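# Push the vial block along the tray with the plate

## Task

Pick up the tinted plate and, using only that plate held vertical or close to vertical, shove the entire group of capped vials down the steel tray until the group rests against the tray's empty end with all vials standing. The plate must stay right behind the group the whole way until it arrives there. Any vial knocked or pinched hard enough to break, or any lifting, tilting or sliding of the tray, means failure.

## Robot and tools

Robot: two arms, left_arm and right_arm, each ending in an identical five-finger right hand (not mirrored). Bases in the scene frame: left_arm at (+0.066, +0.514, 0) m, right_arm at (+0.050, -0.710, 0) m, both turned only slightly about z. A post stands behind the arms and a camera stand sits between them just behind the bases.

Frames. Scene frame: origin at table-top height midway between the nominal bases, +x out over the table, +z up, left_arm toward +y. Fixed cameras and the table use it. Each arm's reported hand pose, velocities, Hand target and wrist-camera pose use that arm's own base frame, and offsets run along that arm's base axes, with turns made about the Hand target's position. The hand point sits 0.15 m out from the wrist flange along the fingers and 0.05 m in front of the palm; its +z runs along straight fingers, +y out of the palm, +x across the palm away from the thumb. Fingers extend 0.06 to 0.07 m past it. A bracket on the little-finger side can strike things, and with fingers level the wrist may hang below the hand point and meet the table first.

The row. Every movement command is a row of 28 numbers, each in [-1, 1], always covering both arms: left_arm dx, dy, dz, rx, ry, rz; left hand little, ring, middle, index, thumb_bend, thumb_turn, force_limit, speed; then the same fourteen for right_arm. The six pose numbers are an offset (not a pose) from that arm's Hand target at the start of the action or move, with 1.0 meaning 0.6 m of travel or 180 degrees; rx, ry, rz form one rotation vector. All six at 0 asks nothing new of that arm. Finger numbers are absolute targets: +1 open/straight, -1 closed; thumb_turn -1 puts the thumb in front of the palm, +1 beside it. force_limit maps -1..+1 to about 0..10 N at the fingertip (0..15 N for the two thumb motors); speed rises from near zero at -1 to full at +0.48 and above. There is no 'no change' value: to keep a hand as it is, resend the eight numbers of its last executed row (before any, use hand_measured plus hand_force_limit and hand_speed). For a soft grip close with speed at -0.94 or less. Thumb and fingers can wrap items about 0.035 to 0.065 m thick.

Tools.
- execute_actions(actions, cameras): actions is a list of actions; each action is a table of up to 15 rows, one per 1/30 s step; a short table repeats its final row to step 15. Every row in an action is counted from the same start pose, so rows are not cumulative, but a second action starts from the new Hand target. cameras: list of names, ["all"], or [].
- move(target, speed, blend, stop_force, zero, blocking, cameras): target is one 28-number row or a list of up to 15 rows, each offset from the Hand targets at the move's start (not from the previous row). Paths are straight and do not avoid obstacles; all run at most 10 s. speed: m/s, 0.002 to 3.2, default 0.25 (turns at twice that in rad/s); one value or one per target. blend: corner rounding in metres for lists, 0 = stop at each. stop_force: 4 to 120 N, ends an arm's path when its wrist sensor feels that much push against the motion; use very slow speeds (about 0.005 m/s) for gentle contact; unreliable while the hand turns; finger numbers must be identical in all targets. zero: true (default) re-zeroes before the move. blocking=false returns early (not allowed with stop_force).
- wait(seconds 0 to 3600), stop(), zoom_image(camera, region [x0,y0,x1,y1] pixels, at most 504 by 504), show_instructions(), zero_wrist_force(arm), finished_scene(scene=1).
Cameras: cam_high, cam_low (896x504), cam_left_wrist, cam_right_wrist (672x504).

Results give per arm end_effector_position (m), end_effector_quat_wxyz, velocities (omitted when joints read within noise), Hand target (the commanded pose, which the next offset counts from; the hand often rests a little short), joint positions and torques, Wrist force and Wrist torque in the hand's own axes plus the peak since last shown, and hand_measured, hand_stopped_by (moving, target, force, stalled, fault) and hand_load_n in motor order. A move adds a 'move:' line: done, off_target, moving, held or fault, and limits such as paced (pose clipped) or held (steps withheld). Orientation commands are clipped to within 32 degrees of the current one per step.

Hazards. An arm stops for 10 s on a torque fault or when outside force nears 150 N (±25); arms are stiff, so aiming even slightly beyond a firm contact can trigger this. To relieve a press, command the target back past the hand. Motors warn at 70 °C and brake at 85 °C from holding loads or straining. Arms must not press or grip each other. For this job approach the plate and vials slowly, keep the plate vertical and touching the block's rear face, push at low speed with a modest stop_force, never bump the tray, and let nothing drop or fall off the table. End only when the block sits still against the empty end.

Each tool is called after "Request:" by a JSON object that holds its "name" and its "arguments".

Reference images:

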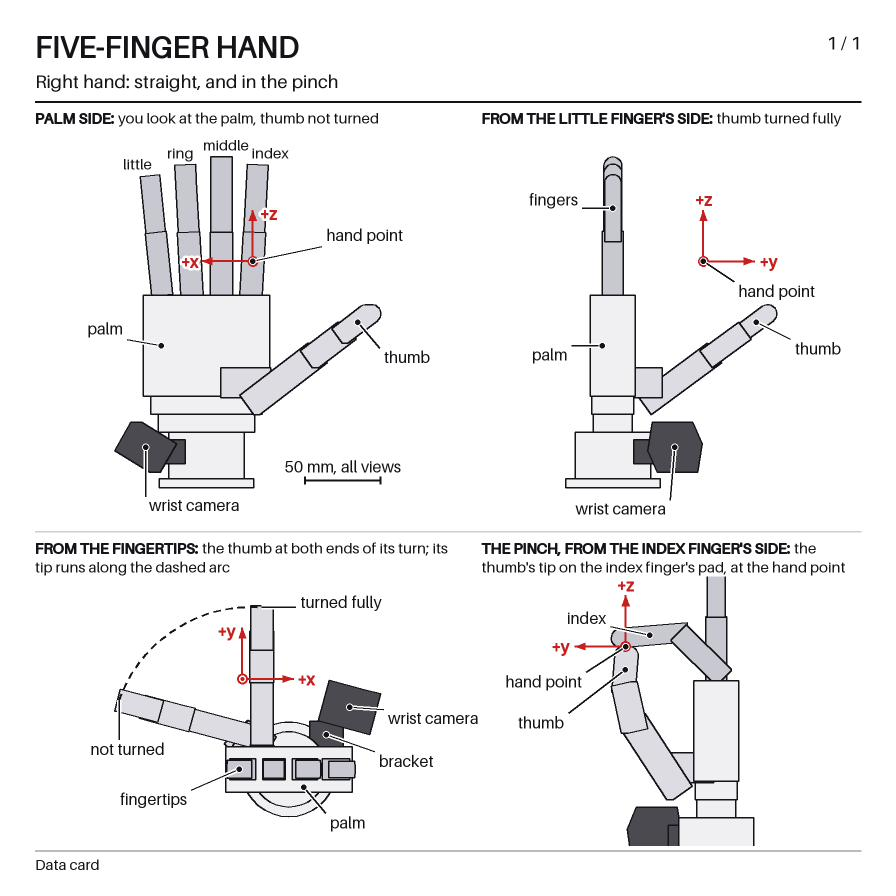

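## Session

Request:
{"name": "execute_actions", "arguments": {"actions": []}}

Scene clock: 0.00 s.
left_arm: end_effector_position=(+0.7213, -0.4529, +0.2078) hand_measured=(+1.000, +1.000, +1.000, +1.000, +1.000, +1.000) hand_load_n=(+0.0, +0.0, +0.0, +0.0, +0.0, +0.0) hand_stopped_by=(target, target, target, target, target, target) hand_force_limit=0.00 hand_speed=-0.80 end_effector_quat_wxyz=(-0.016, +0.014, +0.831, +0.556) | right_arm: end_effector_position=(+0.0683, +0.4575, +0.2094) hand_measured=(+1.000, +1.000, +1.000, +1.000, +1.000, +1.000) hand_load_n=(+0.0, +0.0, +0.0, +0.0, +0.0, +0.0) hand_stopped_by=(target, target, target, target, target, target) hand_force_limit=0.00 hand_speed=-0.80 end_effector_quat_wxyz=(-0.045, +0.635, +0.766, -0.090)
Joint positions: left_arm=[-0.983 -0.452 1.005 2.131 1.043 -2.853] | right_arm=[1.11 -1.382 1.975 1.133 1.443 0.914]
Joint velocities: within noise
Joint torques (N m): no reading
Wrist force (N): no reading
Wrist torque (N m): no reading
Wrist force, peak (N): no reading
Hand target: left_arm +0.7213, -0.4529, +0.2078; -0.016, +0.014, +0.831, +0.556 | right_arm +0.0683, +0.4575, +0.2094; -0.045, +0.635, +0.766, -0.090

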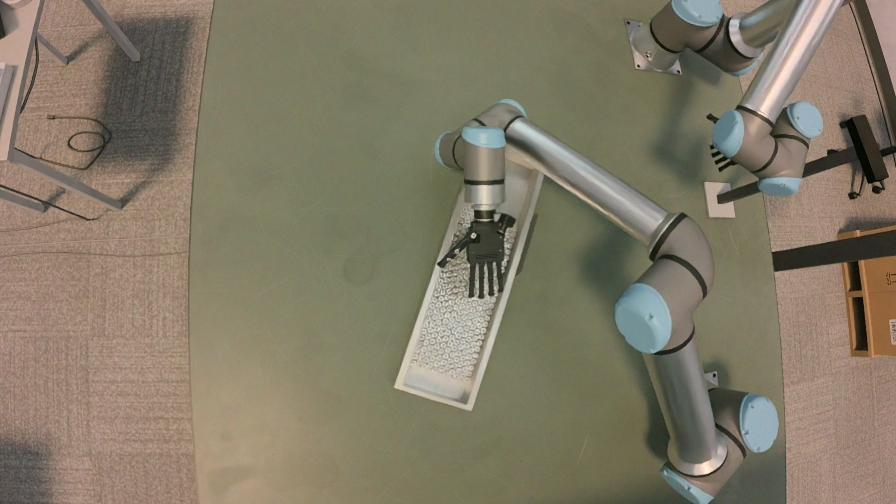

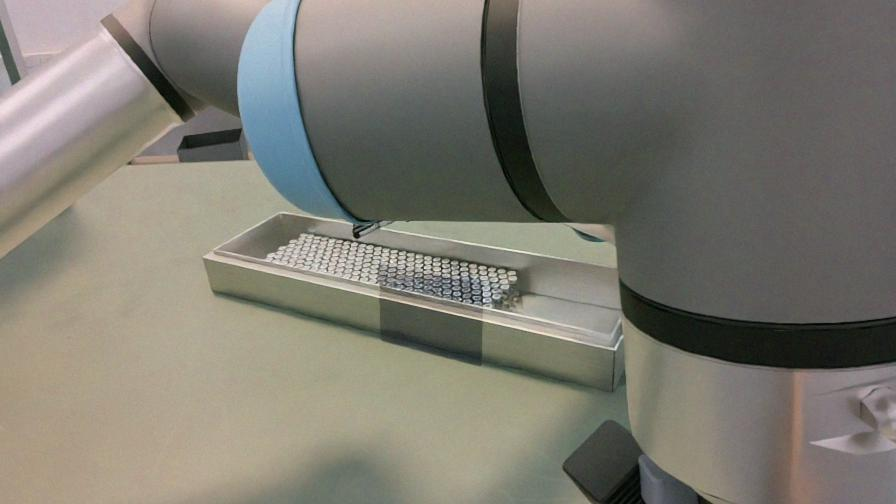

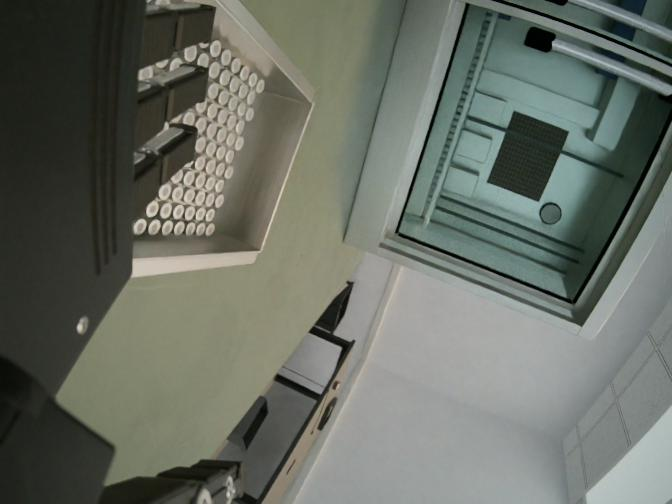

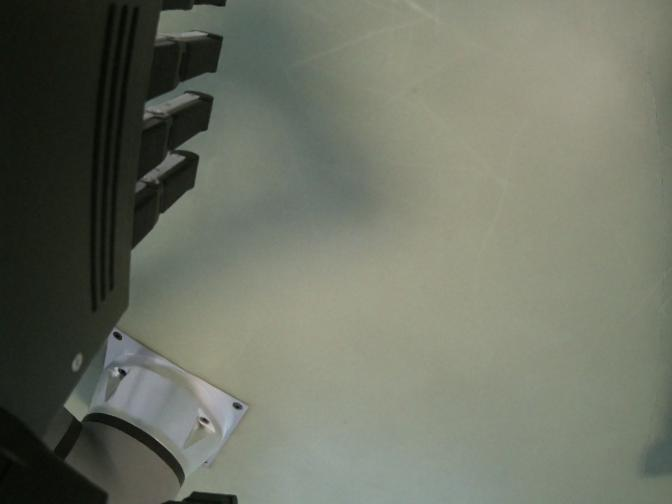

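Request:
{"name": "zoom_image", "arguments": {"camera": "cam_low", "region": [200, 190, 630, 400]}}

Request:
{"name": "zoom_image", "arguments": {"camera": "cam_high", "region": [380, 90, 680, 420]}}

Request:
{"name": "zoom_image", "arguments": {"camera": "cam_left_wrist", "region": [100, 0, 360, 300]}}

Scaled by 1.172 from the camera's image (finer frame: 1280x720).

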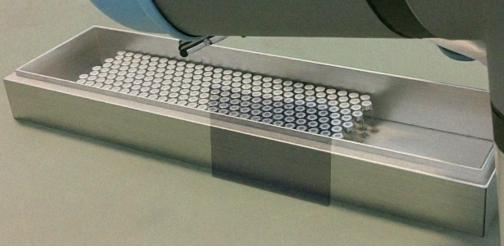

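Scaled by 1.527 from the camera's image (finer frame: 1280x720).

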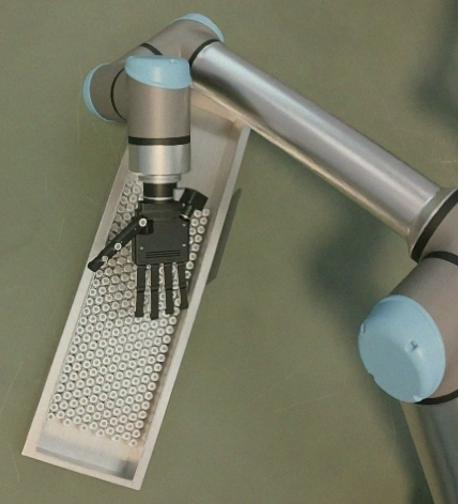

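Scaled by 1.680 from the camera's image (finer frame: 960x720).

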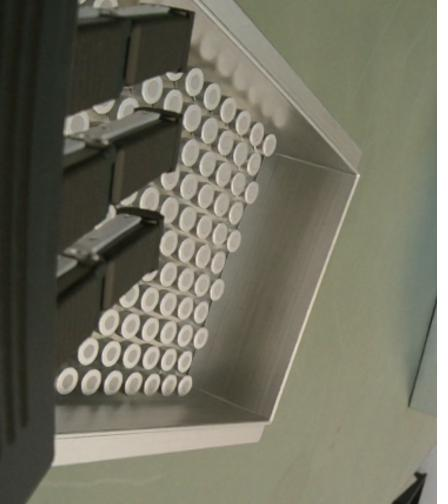

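Request:
{"name": "move", "arguments": {"target": [[0,0,0.25,0,0,0,1,1,1,1,1,1,0,-0.8,0,0,0,0,0,0,1,1,1,1,1,1,0,-0.8],[0.213,0.828,0.25,0,0,0.19,1,1,1,1,1,1,0,-0.8,0,0,0,0,0,0,1,1,1,1,1,1,0,-0.8]], "speed": 0.4, "blend": 0.03, "cameras": ["all"]}}

Scene clock: 4.37 s.
left_arm: end_effector_position=(+0.8490, +0.0438, +0.3578) hand_measured=(+1.000, +1.000, +1.000, +1.000, +1.000, +1.000) hand_load_n=(+0.0, -0.5, +0.0, -0.5, +0.0, +0.0) hand_stopped_by=(target, target, target, target, target, target) hand_force_limit=0.00 hand_speed=-0.80 end_effector_quat_wxyz=(-0.179, -0.231, +0.798, +0.527) | right_arm: end_effector_position=(+0.0683, +0.4575, +0.2094) hand_measured=(+1.000, +1.000, +1.000, +1.000, +1.000, +1.000) hand_load_n=(+0.0, +0.0, +0.0, +0.0, +0.0, +0.0) hand_stopped_by=(target, target, target, target, target, target) hand_force_limit=0.00 hand_speed=-0.80 end_effector_quat_wxyz=(-0.045, +0.635, +0.766, -0.090)
Joint positions: left_arm=[-0.374 -0.594 0.999 2.276 1.033 -2.848] | right_arm=[1.11 -1.382 1.975 1.133 1.443 0.914]
Joint torques (N m): left_arm=[21.81 -86.02 -44.29 7.25 -2.8 3.66] | right_arm=[0.46 -45.85 -29.49 4.69 -0.76 -0.23]
Wrist force (N): left_arm=[0.5 0.3 -0.2] | right_arm=[-0.1 0.1 -0.1]
Wrist torque (N m): left_arm=[0.07 -0.08 -0.02] | right_arm=[0.02 0.02 0.00]
Wrist force, peak (N): left_arm=[1.1 1.2 -1.8] | right_arm=[-0.5 0.5 -0.5]
Hand target: left_arm +0.8491, +0.0439, +0.3578; -0.179, -0.231, +0.798, +0.527 | right_arm +0.0683, +0.4575, +0.2094; -0.045, +0.635, +0.766, -0.090
Off the commanded pose: left_arm 0.000 m, 0 deg | right_arm 0.000 m, 0 deg.
move: done
cam_left_wrist: T_world_to_cam=[[-0.39202, 0.18477, 0.90121, -0.00058], [0.91814, 0.14018, 0.37064, -0.9207], [-0.05785, 0.97273, -0.2246, 0.19737]] pos_world=[0.85652, -0.06282, 0.3861]

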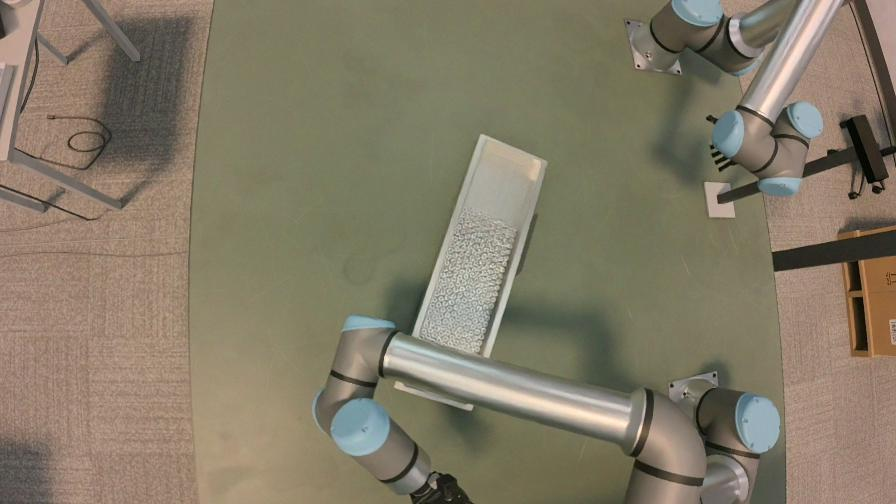

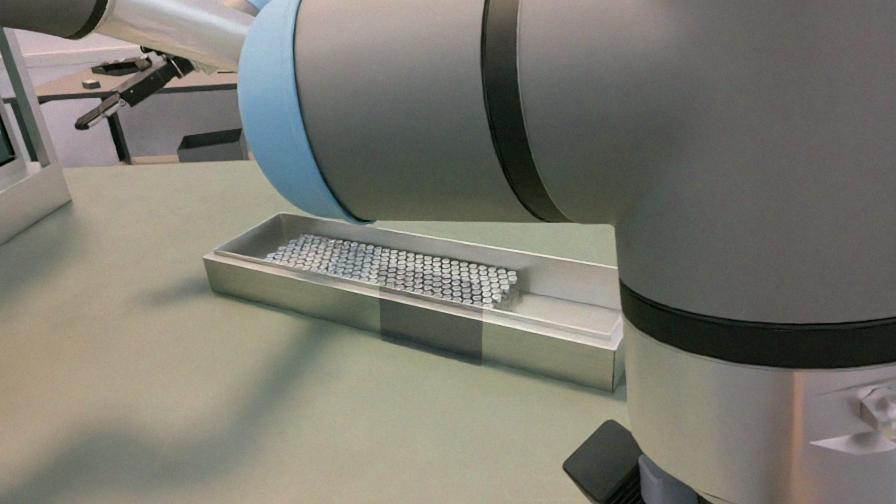

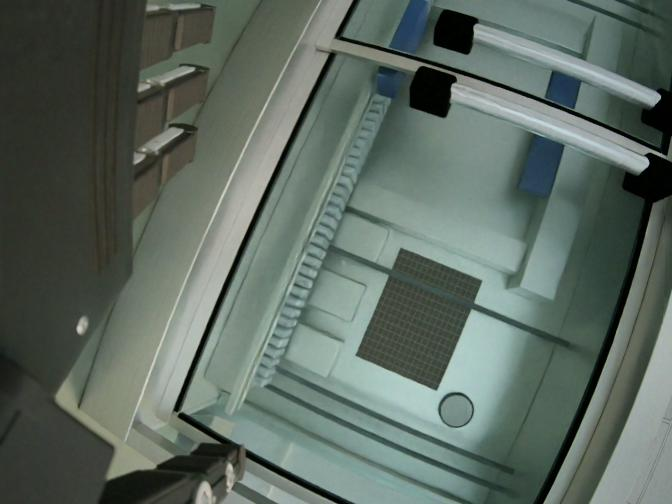

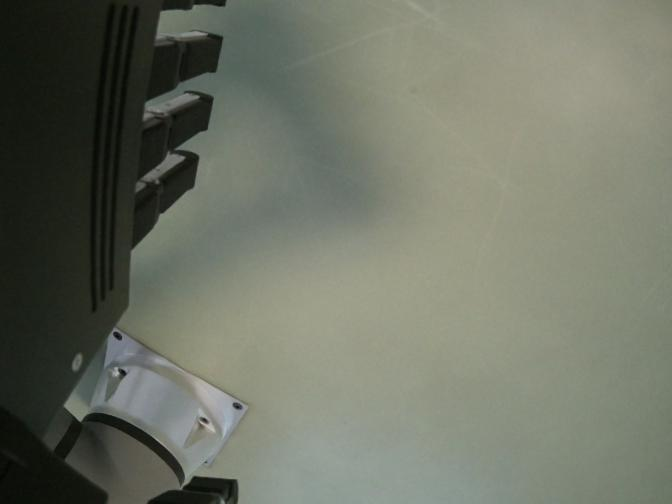

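Request:
{"name": "zoom_image", "arguments": {"camera": "cam_high", "region": [380, 110, 580, 430]}}

Request:
{"name": "zoom_image", "arguments": {"camera": "cam_low", "region": [350, 200, 630, 400]}}

Request:
{"name": "zoom_image", "arguments": {"camera": "cam_high", "region": [480, 190, 580, 300]}}

Scaled by 1.575 from the camera's image (finer frame: 1280x720).

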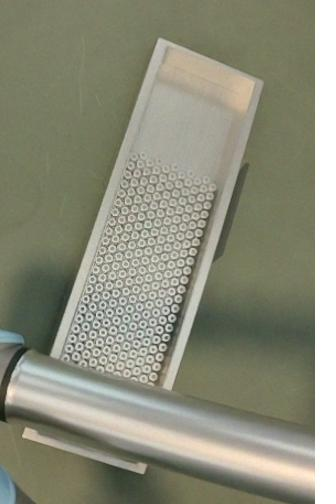

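Scaled by 1.800 from the camera's image (finer frame: 1280x720).

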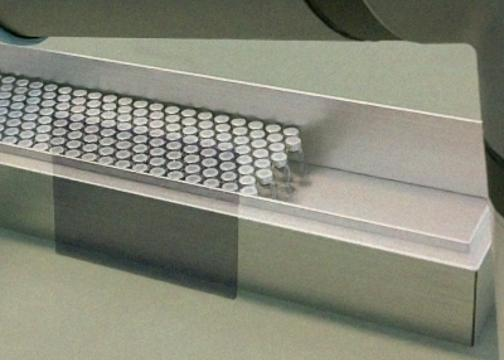

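Scaled by 4.582 from the camera's image (finer frame: 1280x720).

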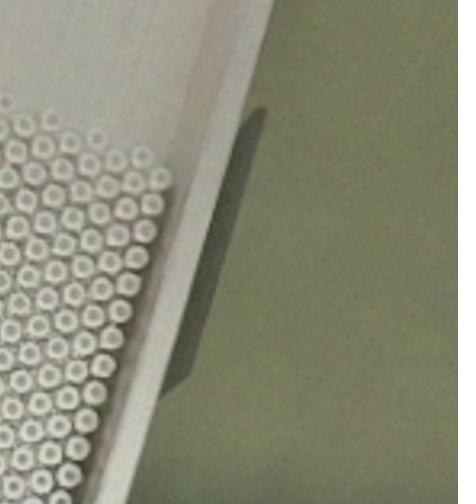

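Request:
{"name": "move", "arguments": {"target": [-0.4,0.75,0,0,0,0.22,1,1,1,1,1,1,0,-0.8,-0.05,0,0,0,0,0,1,1,1,1,1,1,0,-0.8], "speed": 0.4, "cameras": ["all"]}}

Request:
{"name": "zoom_image", "arguments": {"camera": "cam_low", "region": [360, 230, 510, 390]}}

Request:
{"name": "zoom_image", "arguments": {"camera": "cam_high", "region": [380, 110, 580, 430]}}

Scene clock: 6.60 s.
left_arm: end_effector_position=(+0.6716, +0.3724, +0.3580) hand_measured=(+1.000, +1.000, +1.000, +1.000, +0.816, +1.000) hand_load_n=(+0.0, +0.0, +0.0, +0.0, -12.5, -3.5) hand_stopped_by=(target, target, target, target, target, target) hand_force_limit=0.00 hand_speed=-0.80 end_effector_quat_wxyz=(-0.307, -0.426, +0.714, +0.464) | right_arm: end_effector_position=(+0.0408, +0.4575, +0.2094) hand_measured=(+1.000, +1.000, +1.000, +1.000, +1.000, +1.000) hand_load_n=(+0.0, +0.0, +0.0, +0.0, +0.0, +0.0) hand_stopped_by=(target, target, target, target, target, target) hand_force_limit=0.00 hand_speed=-0.80 end_effector_quat_wxyz=(-0.045, +0.635, +0.766, -0.090)
Joint positions: left_arm=[0.057 -0.709 1.224 2.184 1.108 -2.888] | right_arm=[1.163 -1.386 1.979 1.127 1.435 0.967]
Joint torques (N m): left_arm=[4.51 -88.12 -33.5 3.16 -1.11 0.42] | right_arm=[14.06 -62.28 -19.81 1.05 -2.23 2.25]
Wrist force (N): left_arm=[12.8 -2.1 -3.3] | right_arm=[0.1 0.1 -0.3]
Wrist torque (N m): left_arm=[-0.03 -0.54 0.49] | right_arm=[0.06 -0.01 -0.10]
Wrist force, peak (N): left_arm=[124.0 -34.1 -74.7] | right_arm=[0.1 0.4 -0.8]
Hand target: left_arm +0.6716, +0.3724, +0.3580; -0.307, -0.426, +0.714, +0.464 (not the last commanded pose) | right_arm +0.0407, +0.4575, +0.2094; -0.045, +0.635, +0.766, -0.090 (not the last commanded pose)
Off the commanded pose: left_arm 0.137 m, 10 deg | right_arm 0.002 m, 0 deg.
FORCE FAULT: contact force on the left arm reached its limit, and that arm stopped. The contact can be on any part of that arm, not only on its tool. That arm's remaining commands of this call were not run. That arm is still stopped at the end of this call. That arm stays stopped for about 10 more seconds. Until then a move that you send moves the other arm only, and its call returns only when the move has ended. Once the stop has ended, the next robot result says so. If the stop ends while you think or write, that arm runs what you send next, counted from a new Hand target: where the arm stands when the stop ends. While its stop runs, that arm, its gripper or tool too, takes no new command. Until it ends, the stop uses up actions while you think or wait. An arm that is not stopped still takes commands.
move: fault (left_arm)
cam_left_wrist: T_world_to_cam=[[-0.43236, -0.03117, 0.90116, -0.02352], [0.7305, 0.57378, 0.37033, -0.83928], [-0.52861, 0.81841, -0.22531, 0.24139]] pos_world=[0.73052, 0.28328, 0.3864]
cam_right_wrist: T_world_to_cam=[[0.85999, 0.47369, -0.18984, -0.21451], [0.50527, -0.73816, 0.44701, 0.2332], [0.07161, -0.48035, -0.87415, 0.5073]] pos_world=[0.03032, 0.51743, 0.2985]

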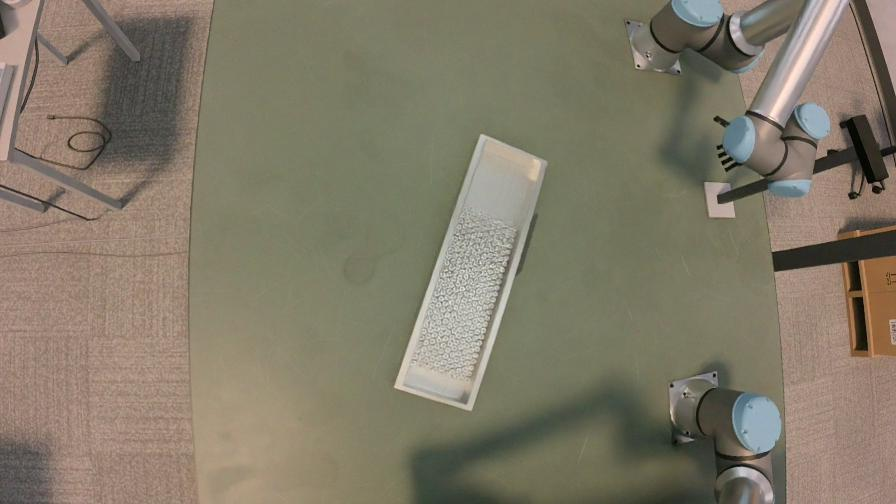

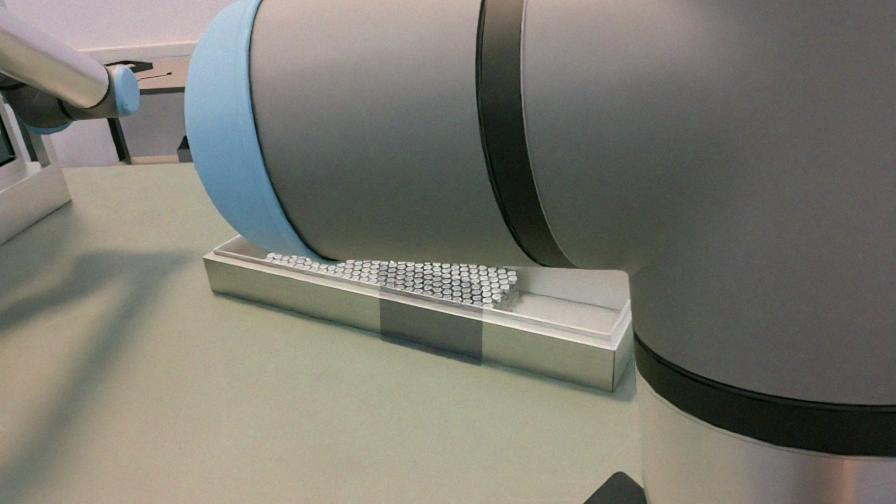

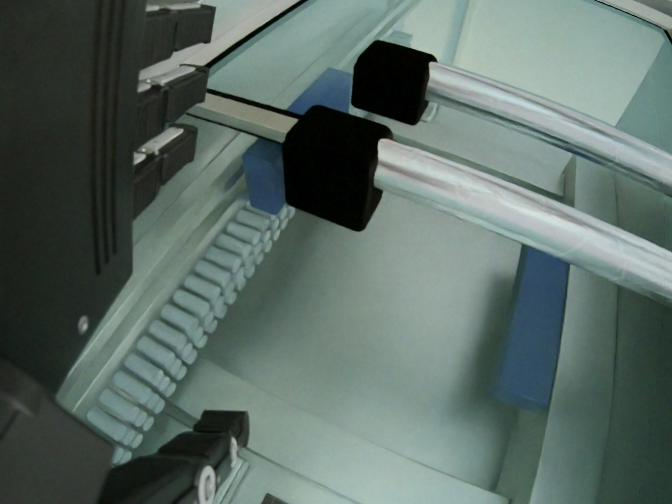

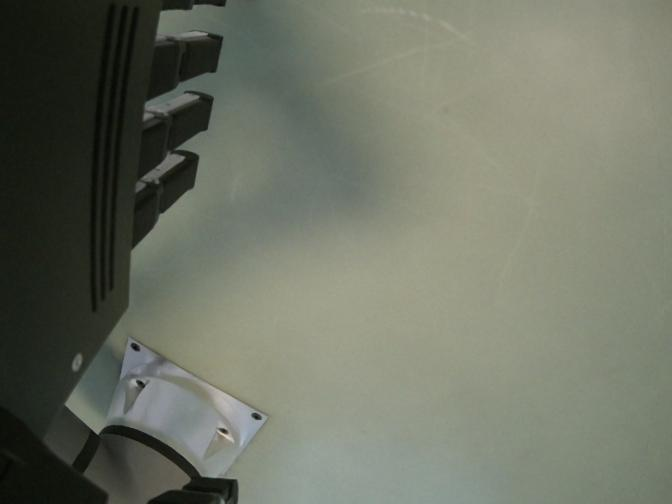

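Scaled by 3.150 from the camera's image (finer frame: 1280x720).

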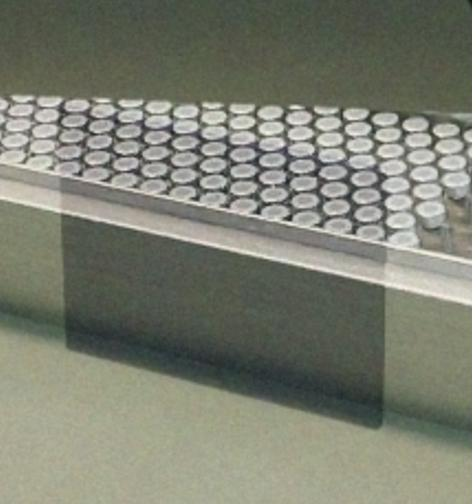

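Scaled by 1.575 from the camera's image (finer frame: 1280x720).

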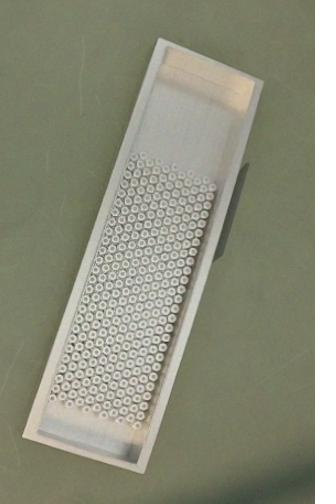

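Request:
{"name": "wait", "arguments": {"seconds": 10.5, "cameras": []}}

Scene clock: 23.53 s.
left_arm: end_effector_position=(+0.6716, +0.3724, +0.3580) hand_measured=(+1.000, +1.000, +1.000, +1.000, +0.816, +1.000) hand_load_n=(+0.0, +0.0, +0.0, -0.5, -12.0, -3.5) hand_stopped_by=(target, target, target, target, target, target) hand_force_limit=0.00 hand_speed=-0.80 end_effector_quat_wxyz=(-0.307, -0.426, +0.714, +0.464) | right_arm: end_effector_position=(+0.0407, +0.4575, +0.2094) hand_measured=(+1.000, +1.000, +1.000, +1.000, +1.000, +1.000) hand_load_n=(+0.0, +0.0, +0.0, +0.0, +0.0, +0.0) hand_stopped_by=(target, target, target, target, target, target) hand_force_limit=0.00 hand_speed=-0.80 end_effector_quat_wxyz=(-0.045, +0.635, +0.766, -0.090)
Joint positions: left_arm=[0.057 -0.709 1.224 2.184 1.108 -2.888] | right_arm=[1.163 -1.386 1.979 1.127 1.435 0.968]
Joint torques (N m): left_arm=[4.53 -87.69 -33.87 3.13 -1.34 0.51] | right_arm=[12.01 -59.28 -20.3 1.67 -2.73 1.56]
Wrist force (N): left_arm=[12.2 -2.0 -3.3] | right_arm=[0.1 0.1 -0.1]
Wrist torque (N m): left_arm=[-0.03 -0.46 0.46] | right_arm=[0.05 -0.02 -0.09]
Wrist force, peak (N): left_arm=[13.0 -2.0 -3.5] | right_arm=[0.0 0.2 -1.0]
Hand target: left_arm +0.6716, +0.3724, +0.3580; -0.307, -0.426, +0.714, +0.464 (not the last commanded pose) | right_arm +0.0407, +0.4575, +0.2094; -0.045, +0.635, +0.766, -0.090 (not the last commanded pose)
Off the commanded pose: left_arm 0.137 m, 10 deg | right_arm 0.002 m, 0 deg.
FORCE FAULT, CONTINUED: the left arm's stop, for the force fault that an earlier result reported, is over. The rest of the stop counts as 19 of the actions that you can send in this scene. During its stop the left arm's controller moved it back a little. That arm's target is now where it stood when the stop ended, not its last command. That arm accepts commands again.
wait: 10.50 s; at rest from the start

Request:
{"name": "move", "arguments": {"target": [[-0.03,-0.2,0,0,0,0,1,1,1,1,1,1,0,-0.8,0,0,0,0,0,0,1,1,1,1,1,1,0,-0.8],[-0.286,-0.621,0.14,-0.1624,-0.338,0,1,1,1,1,1,1,0,-0.8,0,0,0,0,0,0,1,1,1,1,1,1,0,-0.8]], "speed": [0.15,0.35], "blend": 0.02, "cameras": ["cam_high", "cam_left_wrist"]}}

Scene clock: 27.33 s.
left_arm: end_effector_position=(+0.5001, -0.0001, +0.4420) hand_measured=(+1.000, +1.000, +1.000, +1.000, +0.822, +1.000) hand_load_n=(+0.0, +0.0, +0.0, +0.0, +0.0, +0.0) hand_stopped_by=(target, target, target, target, target, target) hand_force_limit=0.00 hand_speed=-0.80 end_effector_quat_wxyz=(+0.000, -0.513, +0.858, +0.000) | right_arm: end_effector_position=(+0.0407, +0.4575, +0.2094) hand_measured=(+1.000, +1.000, +1.000, +1.000, +1.000, +1.000) hand_load_n=(-0.5, +0.0, +0.0, +0.0, +0.0, +0.0) hand_stopped_by=(target, target, target, target, target, target) hand_force_limit=0.00 hand_speed=-0.80 end_effector_quat_wxyz=(-0.045, +0.635, +0.766, -0.090)
Joint positions: left_arm=[-0.431 -1.461 1.603 1.43 1.571 -3.079] | right_arm=[1.163 -1.386 1.979 1.127 1.435 0.968]
Joint torques (N m): left_arm=[-16.9 -46.08 -27.77 -0.14 -0.87 -2.34] | right_arm=[12.62 -62.17 -20.92 1.67 -1.57 1.67]
Wrist force (N): left_arm=[6.2 2.5 -0.1] | right_arm=[0.1 0.0 -0.3]
Wrist torque (N m): left_arm=[0.08 -0.84 0.62] | right_arm=[0.05 -0.01 -0.10]
Wrist force, peak (N): left_arm=[13.0 -1.8 -3.6] | right_arm=[0.4 0.6 -0.9]
Hand target: left_arm +0.5000, -0.0002, +0.4420; +0.000, -0.513, +0.858, +0.000 | right_arm +0.0407, +0.4575, +0.2094; -0.045, +0.635, +0.766, -0.090
Off the commanded pose: left_arm 0.000 m, 0 deg | right_arm 0.000 m, 0 deg.
move: done
cam_left_wrist: T_world_to_cam=[[-0.97347, 0.22882, -0.00224, 0.48498], [0.19426, 0.83152, 0.52042, -0.32943], [0.12095, 0.50617, -0.85391, 0.42744]] pos_world=[0.48441, -0.05341, 0.53753]

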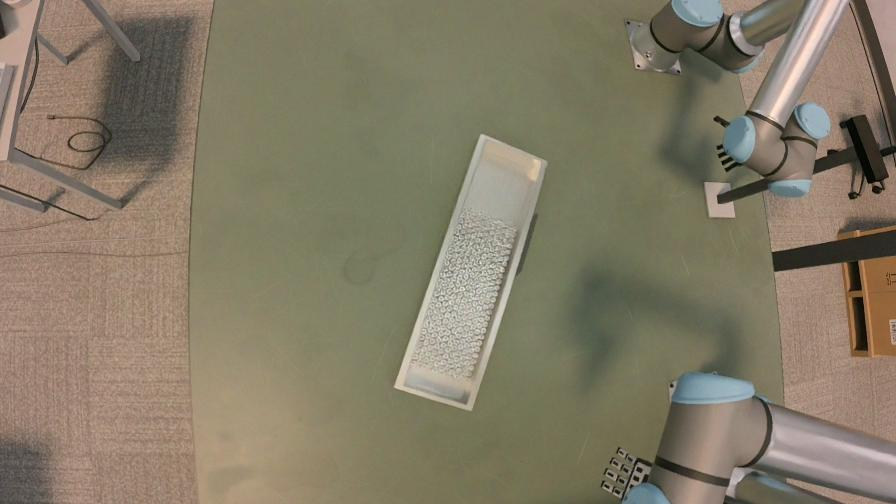

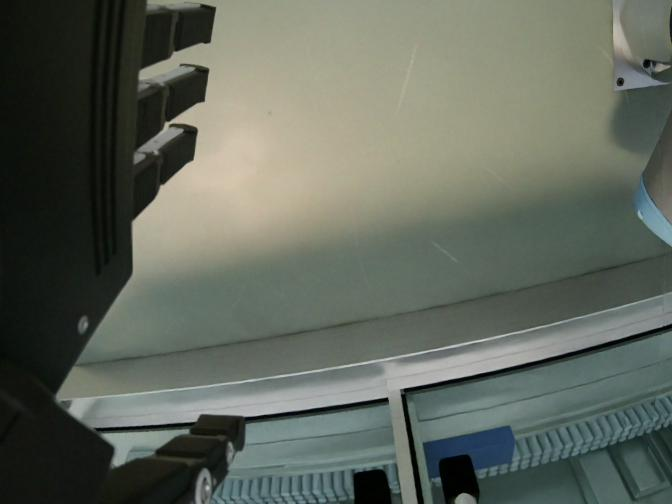

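Request:
{"name": "move", "arguments": {"target": [-0.0325,-0.884,-0.17,0,0,-0.974,1,1,1,1,0.95,1,-0.3,-0.2,0,0,0,0,0,0,1,1,1,1,1,1,0,-0.8], "speed": 0.5, "cameras": ["cam_high", "cam_low", "cam_left_wrist"]}}

Scene clock: 33.80 s.
left_arm: end_effector_position=(+0.4805, -0.5305, +0.3400) hand_measured=(+1.000, +1.000, +1.000, +1.000, +0.950, +1.000) hand_load_n=(+0.0, +0.0, +0.0, +0.0, +0.0, +0.0) hand_stopped_by=(target, target, target, target, target, target) hand_force_limit=-0.30 hand_speed=-0.20 end_effector_quat_wxyz=(+0.000, +0.837, +0.548, +0.000) | right_arm: end_effector_position=(+0.0407, +0.4575, +0.2094) hand_measured=(+1.000, +1.000, +1.000, +1.000, +1.000, +1.000) hand_load_n=(+0.0, +0.0, +0.0, +0.0, +0.0, +0.5) hand_stopped_by=(target, target, target, target, target, target) hand_force_limit=0.00 hand_speed=-0.80 end_effector_quat_wxyz=(-0.045, +0.635, +0.766, -0.090)
Joint positions: left_arm=[-1.102 -1.249 1.523 1.296 1.57 -0.69] | right_arm=[1.163 -1.386 1.979 1.127 1.435 0.968]
Joint torques (N m): left_arm=[20.84 -46.78 -47.54 7.85 1.41 3.36] | right_arm=[13.66 -55.32 -22.89 1.09 -1.15 1.75]
Wrist force (N): left_arm=[6.3 1.7 0.7] | right_arm=[0.2 0.0 -0.2]
Wrist torque (N m): left_arm=[0.00 -0.87 0.33] | right_arm=[0.04 -0.03 -0.09]
Wrist force, peak (N): left_arm=[6.6 2.1 0.7] | right_arm=[0.2 0.2 -1.0]
Hand target: left_arm +0.4805, -0.5306, +0.3400; +0.000, +0.837, +0.548, +0.000 | right_arm +0.0407, +0.4575, +0.2094; -0.045, +0.635, +0.766, -0.090
Off the commanded pose: left_arm 0.000 m, 0 deg | right_arm 0.000 m, 0 deg.
move: done
cam_left_wrist: T_world_to_cam=[[0.98894, -0.14829, -0.00261, -0.55585], [-0.12528, -0.84463, 0.52048, -0.56722], [-0.07939, -0.5144, -0.85387, 0.16612]] pos_world=[0.49183, -0.47607, 0.43563]

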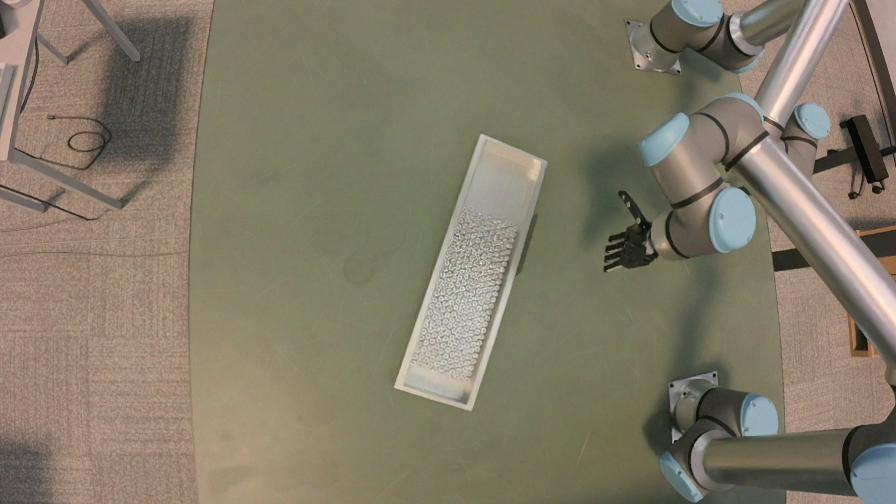

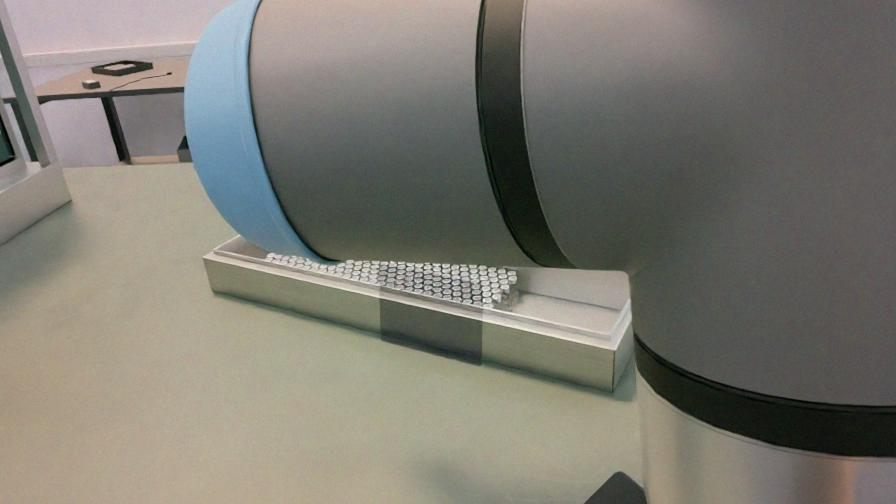

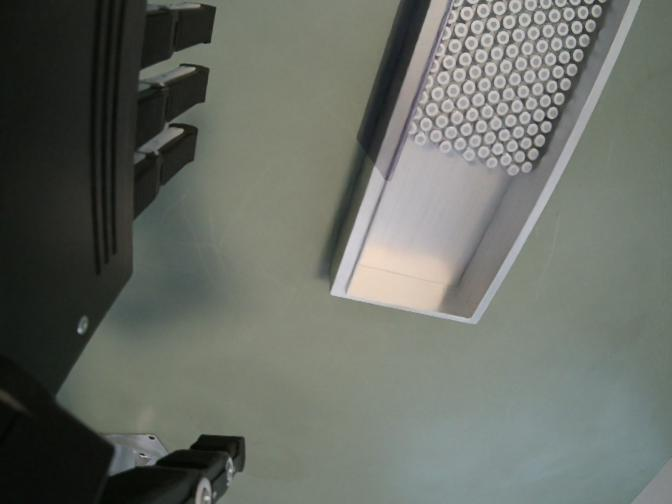

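Request:
{"name": "zoom_image", "arguments": {"camera": "cam_high", "region": [580, 170, 700, 290]}}

Request:
{"name": "zoom_image", "arguments": {"camera": "cam_left_wrist", "region": [300, 0, 650, 340]}}

Scaled by 4.200 from the camera's image (finer frame: 1280x720).

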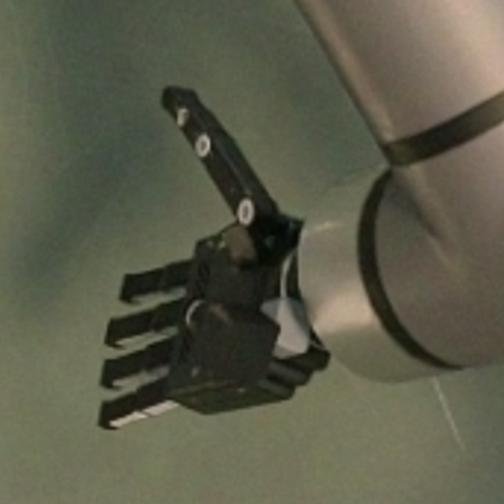

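Scaled by 1.440 from the camera's image (finer frame: 960x720).

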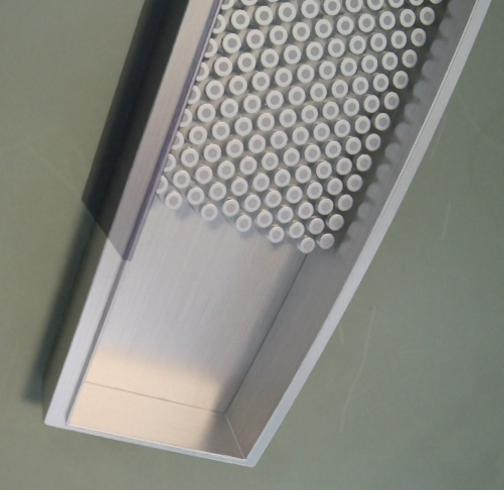

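Request:
{"name": "zoom_image", "arguments": {"camera": "cam_left_wrist", "region": [320, 200, 500, 340]}}

Request:
{"name": "zoom_image", "arguments": {"camera": "cam_left_wrist", "region": [340, 80, 600, 220]}}

Request:
{"name": "zoom_image", "arguments": {"camera": "cam_left_wrist", "region": [340, 0, 672, 100]}}

Scaled by 2.800 from the camera's image (finer frame: 960x720).

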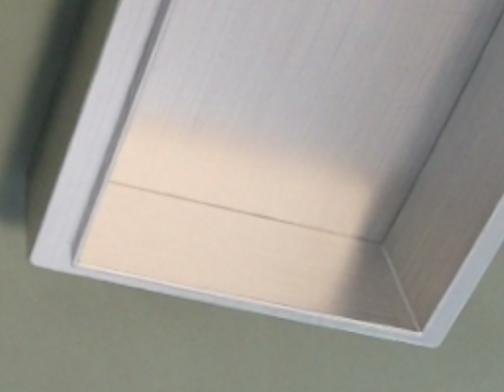

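Scaled by 1.938 from the camera's image (finer frame: 960x720).

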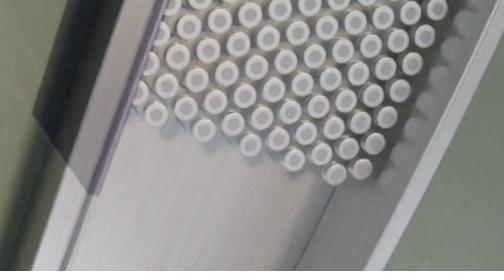

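Scaled by 1.518 from the camera's image (finer frame: 960x720).

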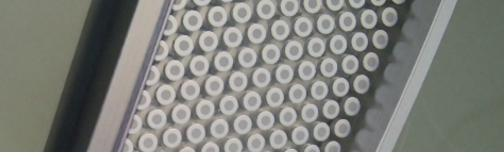

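Request:
{"name": "move", "arguments": {"target": [0,0,-0.35,0,0,0,1,1,1,1,1,1,-0.3,-0.2,0,0,0,0,0,0,1,1,1,1,1,1,0,-0.8], "speed": 0.25, "cameras": ["cam_low", "cam_high", "cam_left_wrist"]}}

Scene clock: 38.80 s.
left_arm: end_effector_position=(+0.4804, -0.5306, +0.1302) hand_measured=(+1.000, +1.000, +1.000, +1.000, +1.000, +1.000) hand_load_n=(+0.0, +0.0, +0.0, +0.0, -0.5, +0.0) hand_stopped_by=(target, target, target, target, target, target) hand_force_limit=-0.30 hand_speed=-0.20 end_effector_quat_wxyz=(+0.000, +0.837, +0.548, +0.000) | right_arm: end_effector_position=(+0.0407, +0.4575, +0.2094) hand_measured=(+1.000, +1.000, +1.000, +1.000, +1.000, +1.000) hand_load_n=(+0.0, +0.0, +0.0, +0.0, +0.0, +0.0) hand_stopped_by=(target, target, target, target, target, target) hand_force_limit=0.00 hand_speed=-0.80 end_effector_quat_wxyz=(-0.045, +0.635, +0.766, -0.090)
Joint positions: left_arm=[-1.102 -1.101 1.716 0.956 1.57 -0.69] | right_arm=[1.163 -1.386 1.979 1.127 1.435 0.968]
Joint torques (N m): left_arm=[21.2 -50.87 -20.99 -0.09 -1.04 3.52] | right_arm=[12.92 -52.86 -24.14 1.66 0.01 2.45]
Wrist force (N): left_arm=[6.2 2.5 0.8] | right_arm=[0.2 -0.1 0.0]
Wrist torque (N m): left_arm=[0.14 -0.84 0.37] | right_arm=[0.01 -0.03 -0.10]
Wrist force, peak (N): left_arm=[6.3 2.5 2.3] | right_arm=[0.2 0.5 -1.0]
Hand target: left_arm +0.4805, -0.5306, +0.1300; +0.000, +0.837, +0.548, +0.000 | right_arm +0.0407, +0.4575, +0.2094; -0.045, +0.635, +0.766, -0.090
Off the commanded pose: left_arm 0.000 m, 0 deg | right_arm 0.000 m, 0 deg.
move: done
cam_left_wrist: T_world_to_cam=[[0.98888, -0.14871, -0.00271, -0.55646], [-0.12559, -0.84461, 0.52044, -0.4579], [-0.07968, -0.51431, -0.85389, -0.01297]] pos_world=[0.49173, -0.47617, 0.22573]
Images, in order (width x height): cam_high 896x504, cam_low 896x504, cam_left_wrist 672x504.

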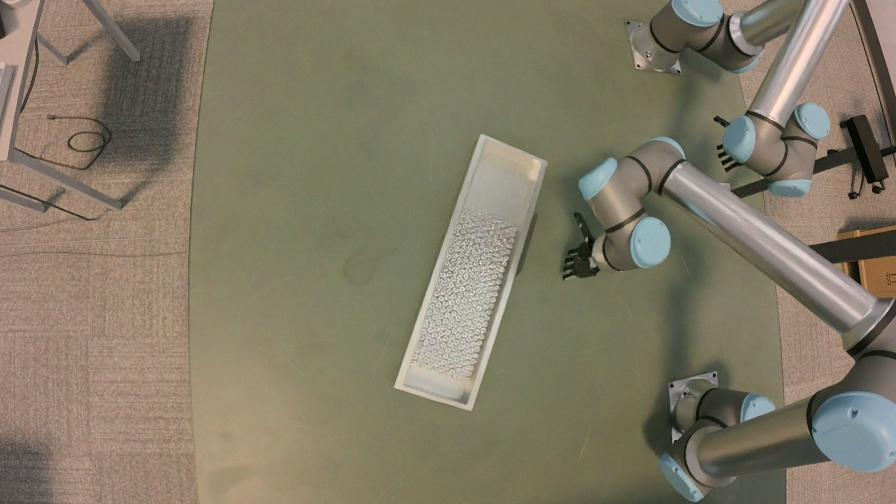

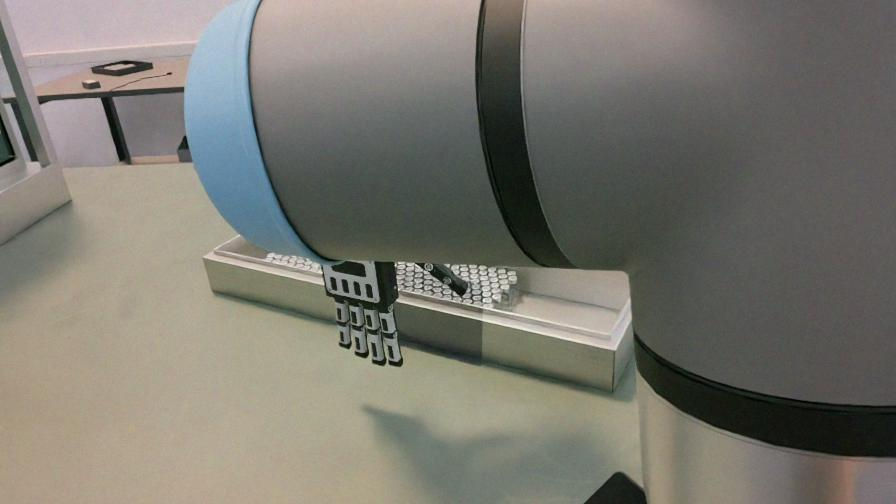

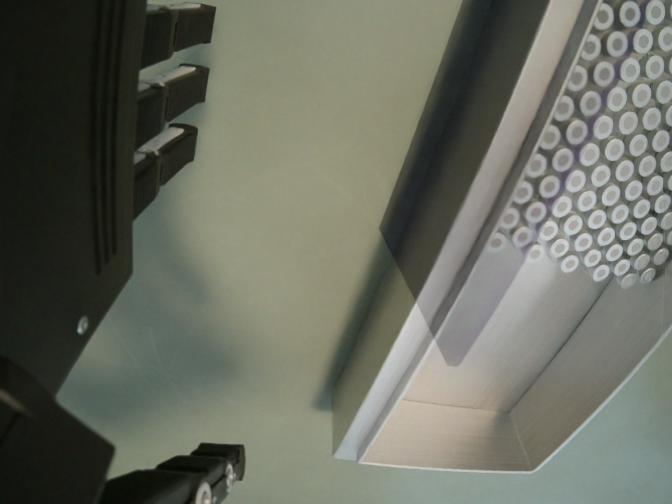

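Request:
{"name": "zoom_image", "arguments": {"camera": "cam_high", "region": [500, 190, 640, 300]}}

Request:
{"name": "zoom_image", "arguments": {"camera": "cam_low", "region": [300, 240, 500, 380]}}

Request:
{"name": "zoom_image", "arguments": {"camera": "cam_left_wrist", "region": [320, 180, 672, 500]}}

Scaled by 3.600 from the camera's image (finer frame: 1280x720).

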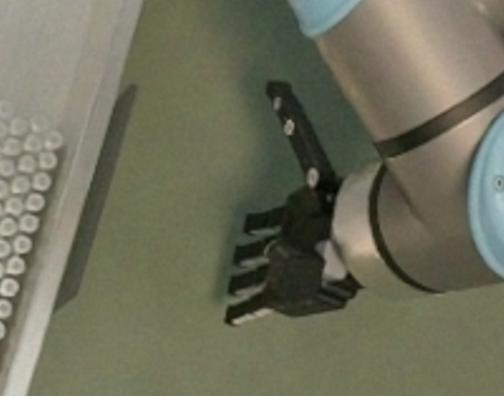

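Scaled by 2.520 from the camera's image (finer frame: 1280x720).

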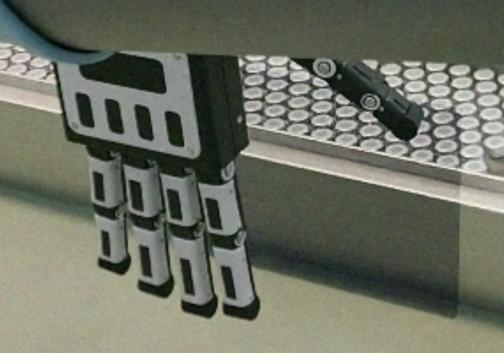

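Scaled by 1.432 from the camera's image (finer frame: 960x720).

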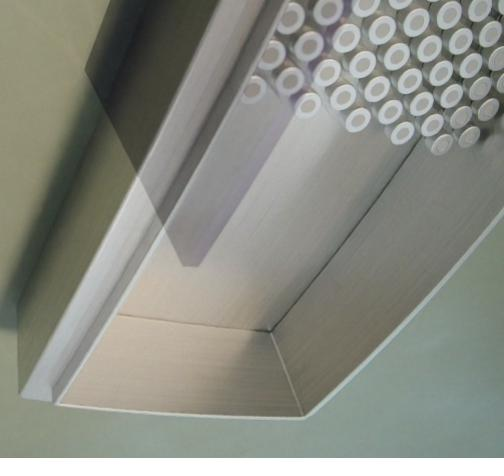

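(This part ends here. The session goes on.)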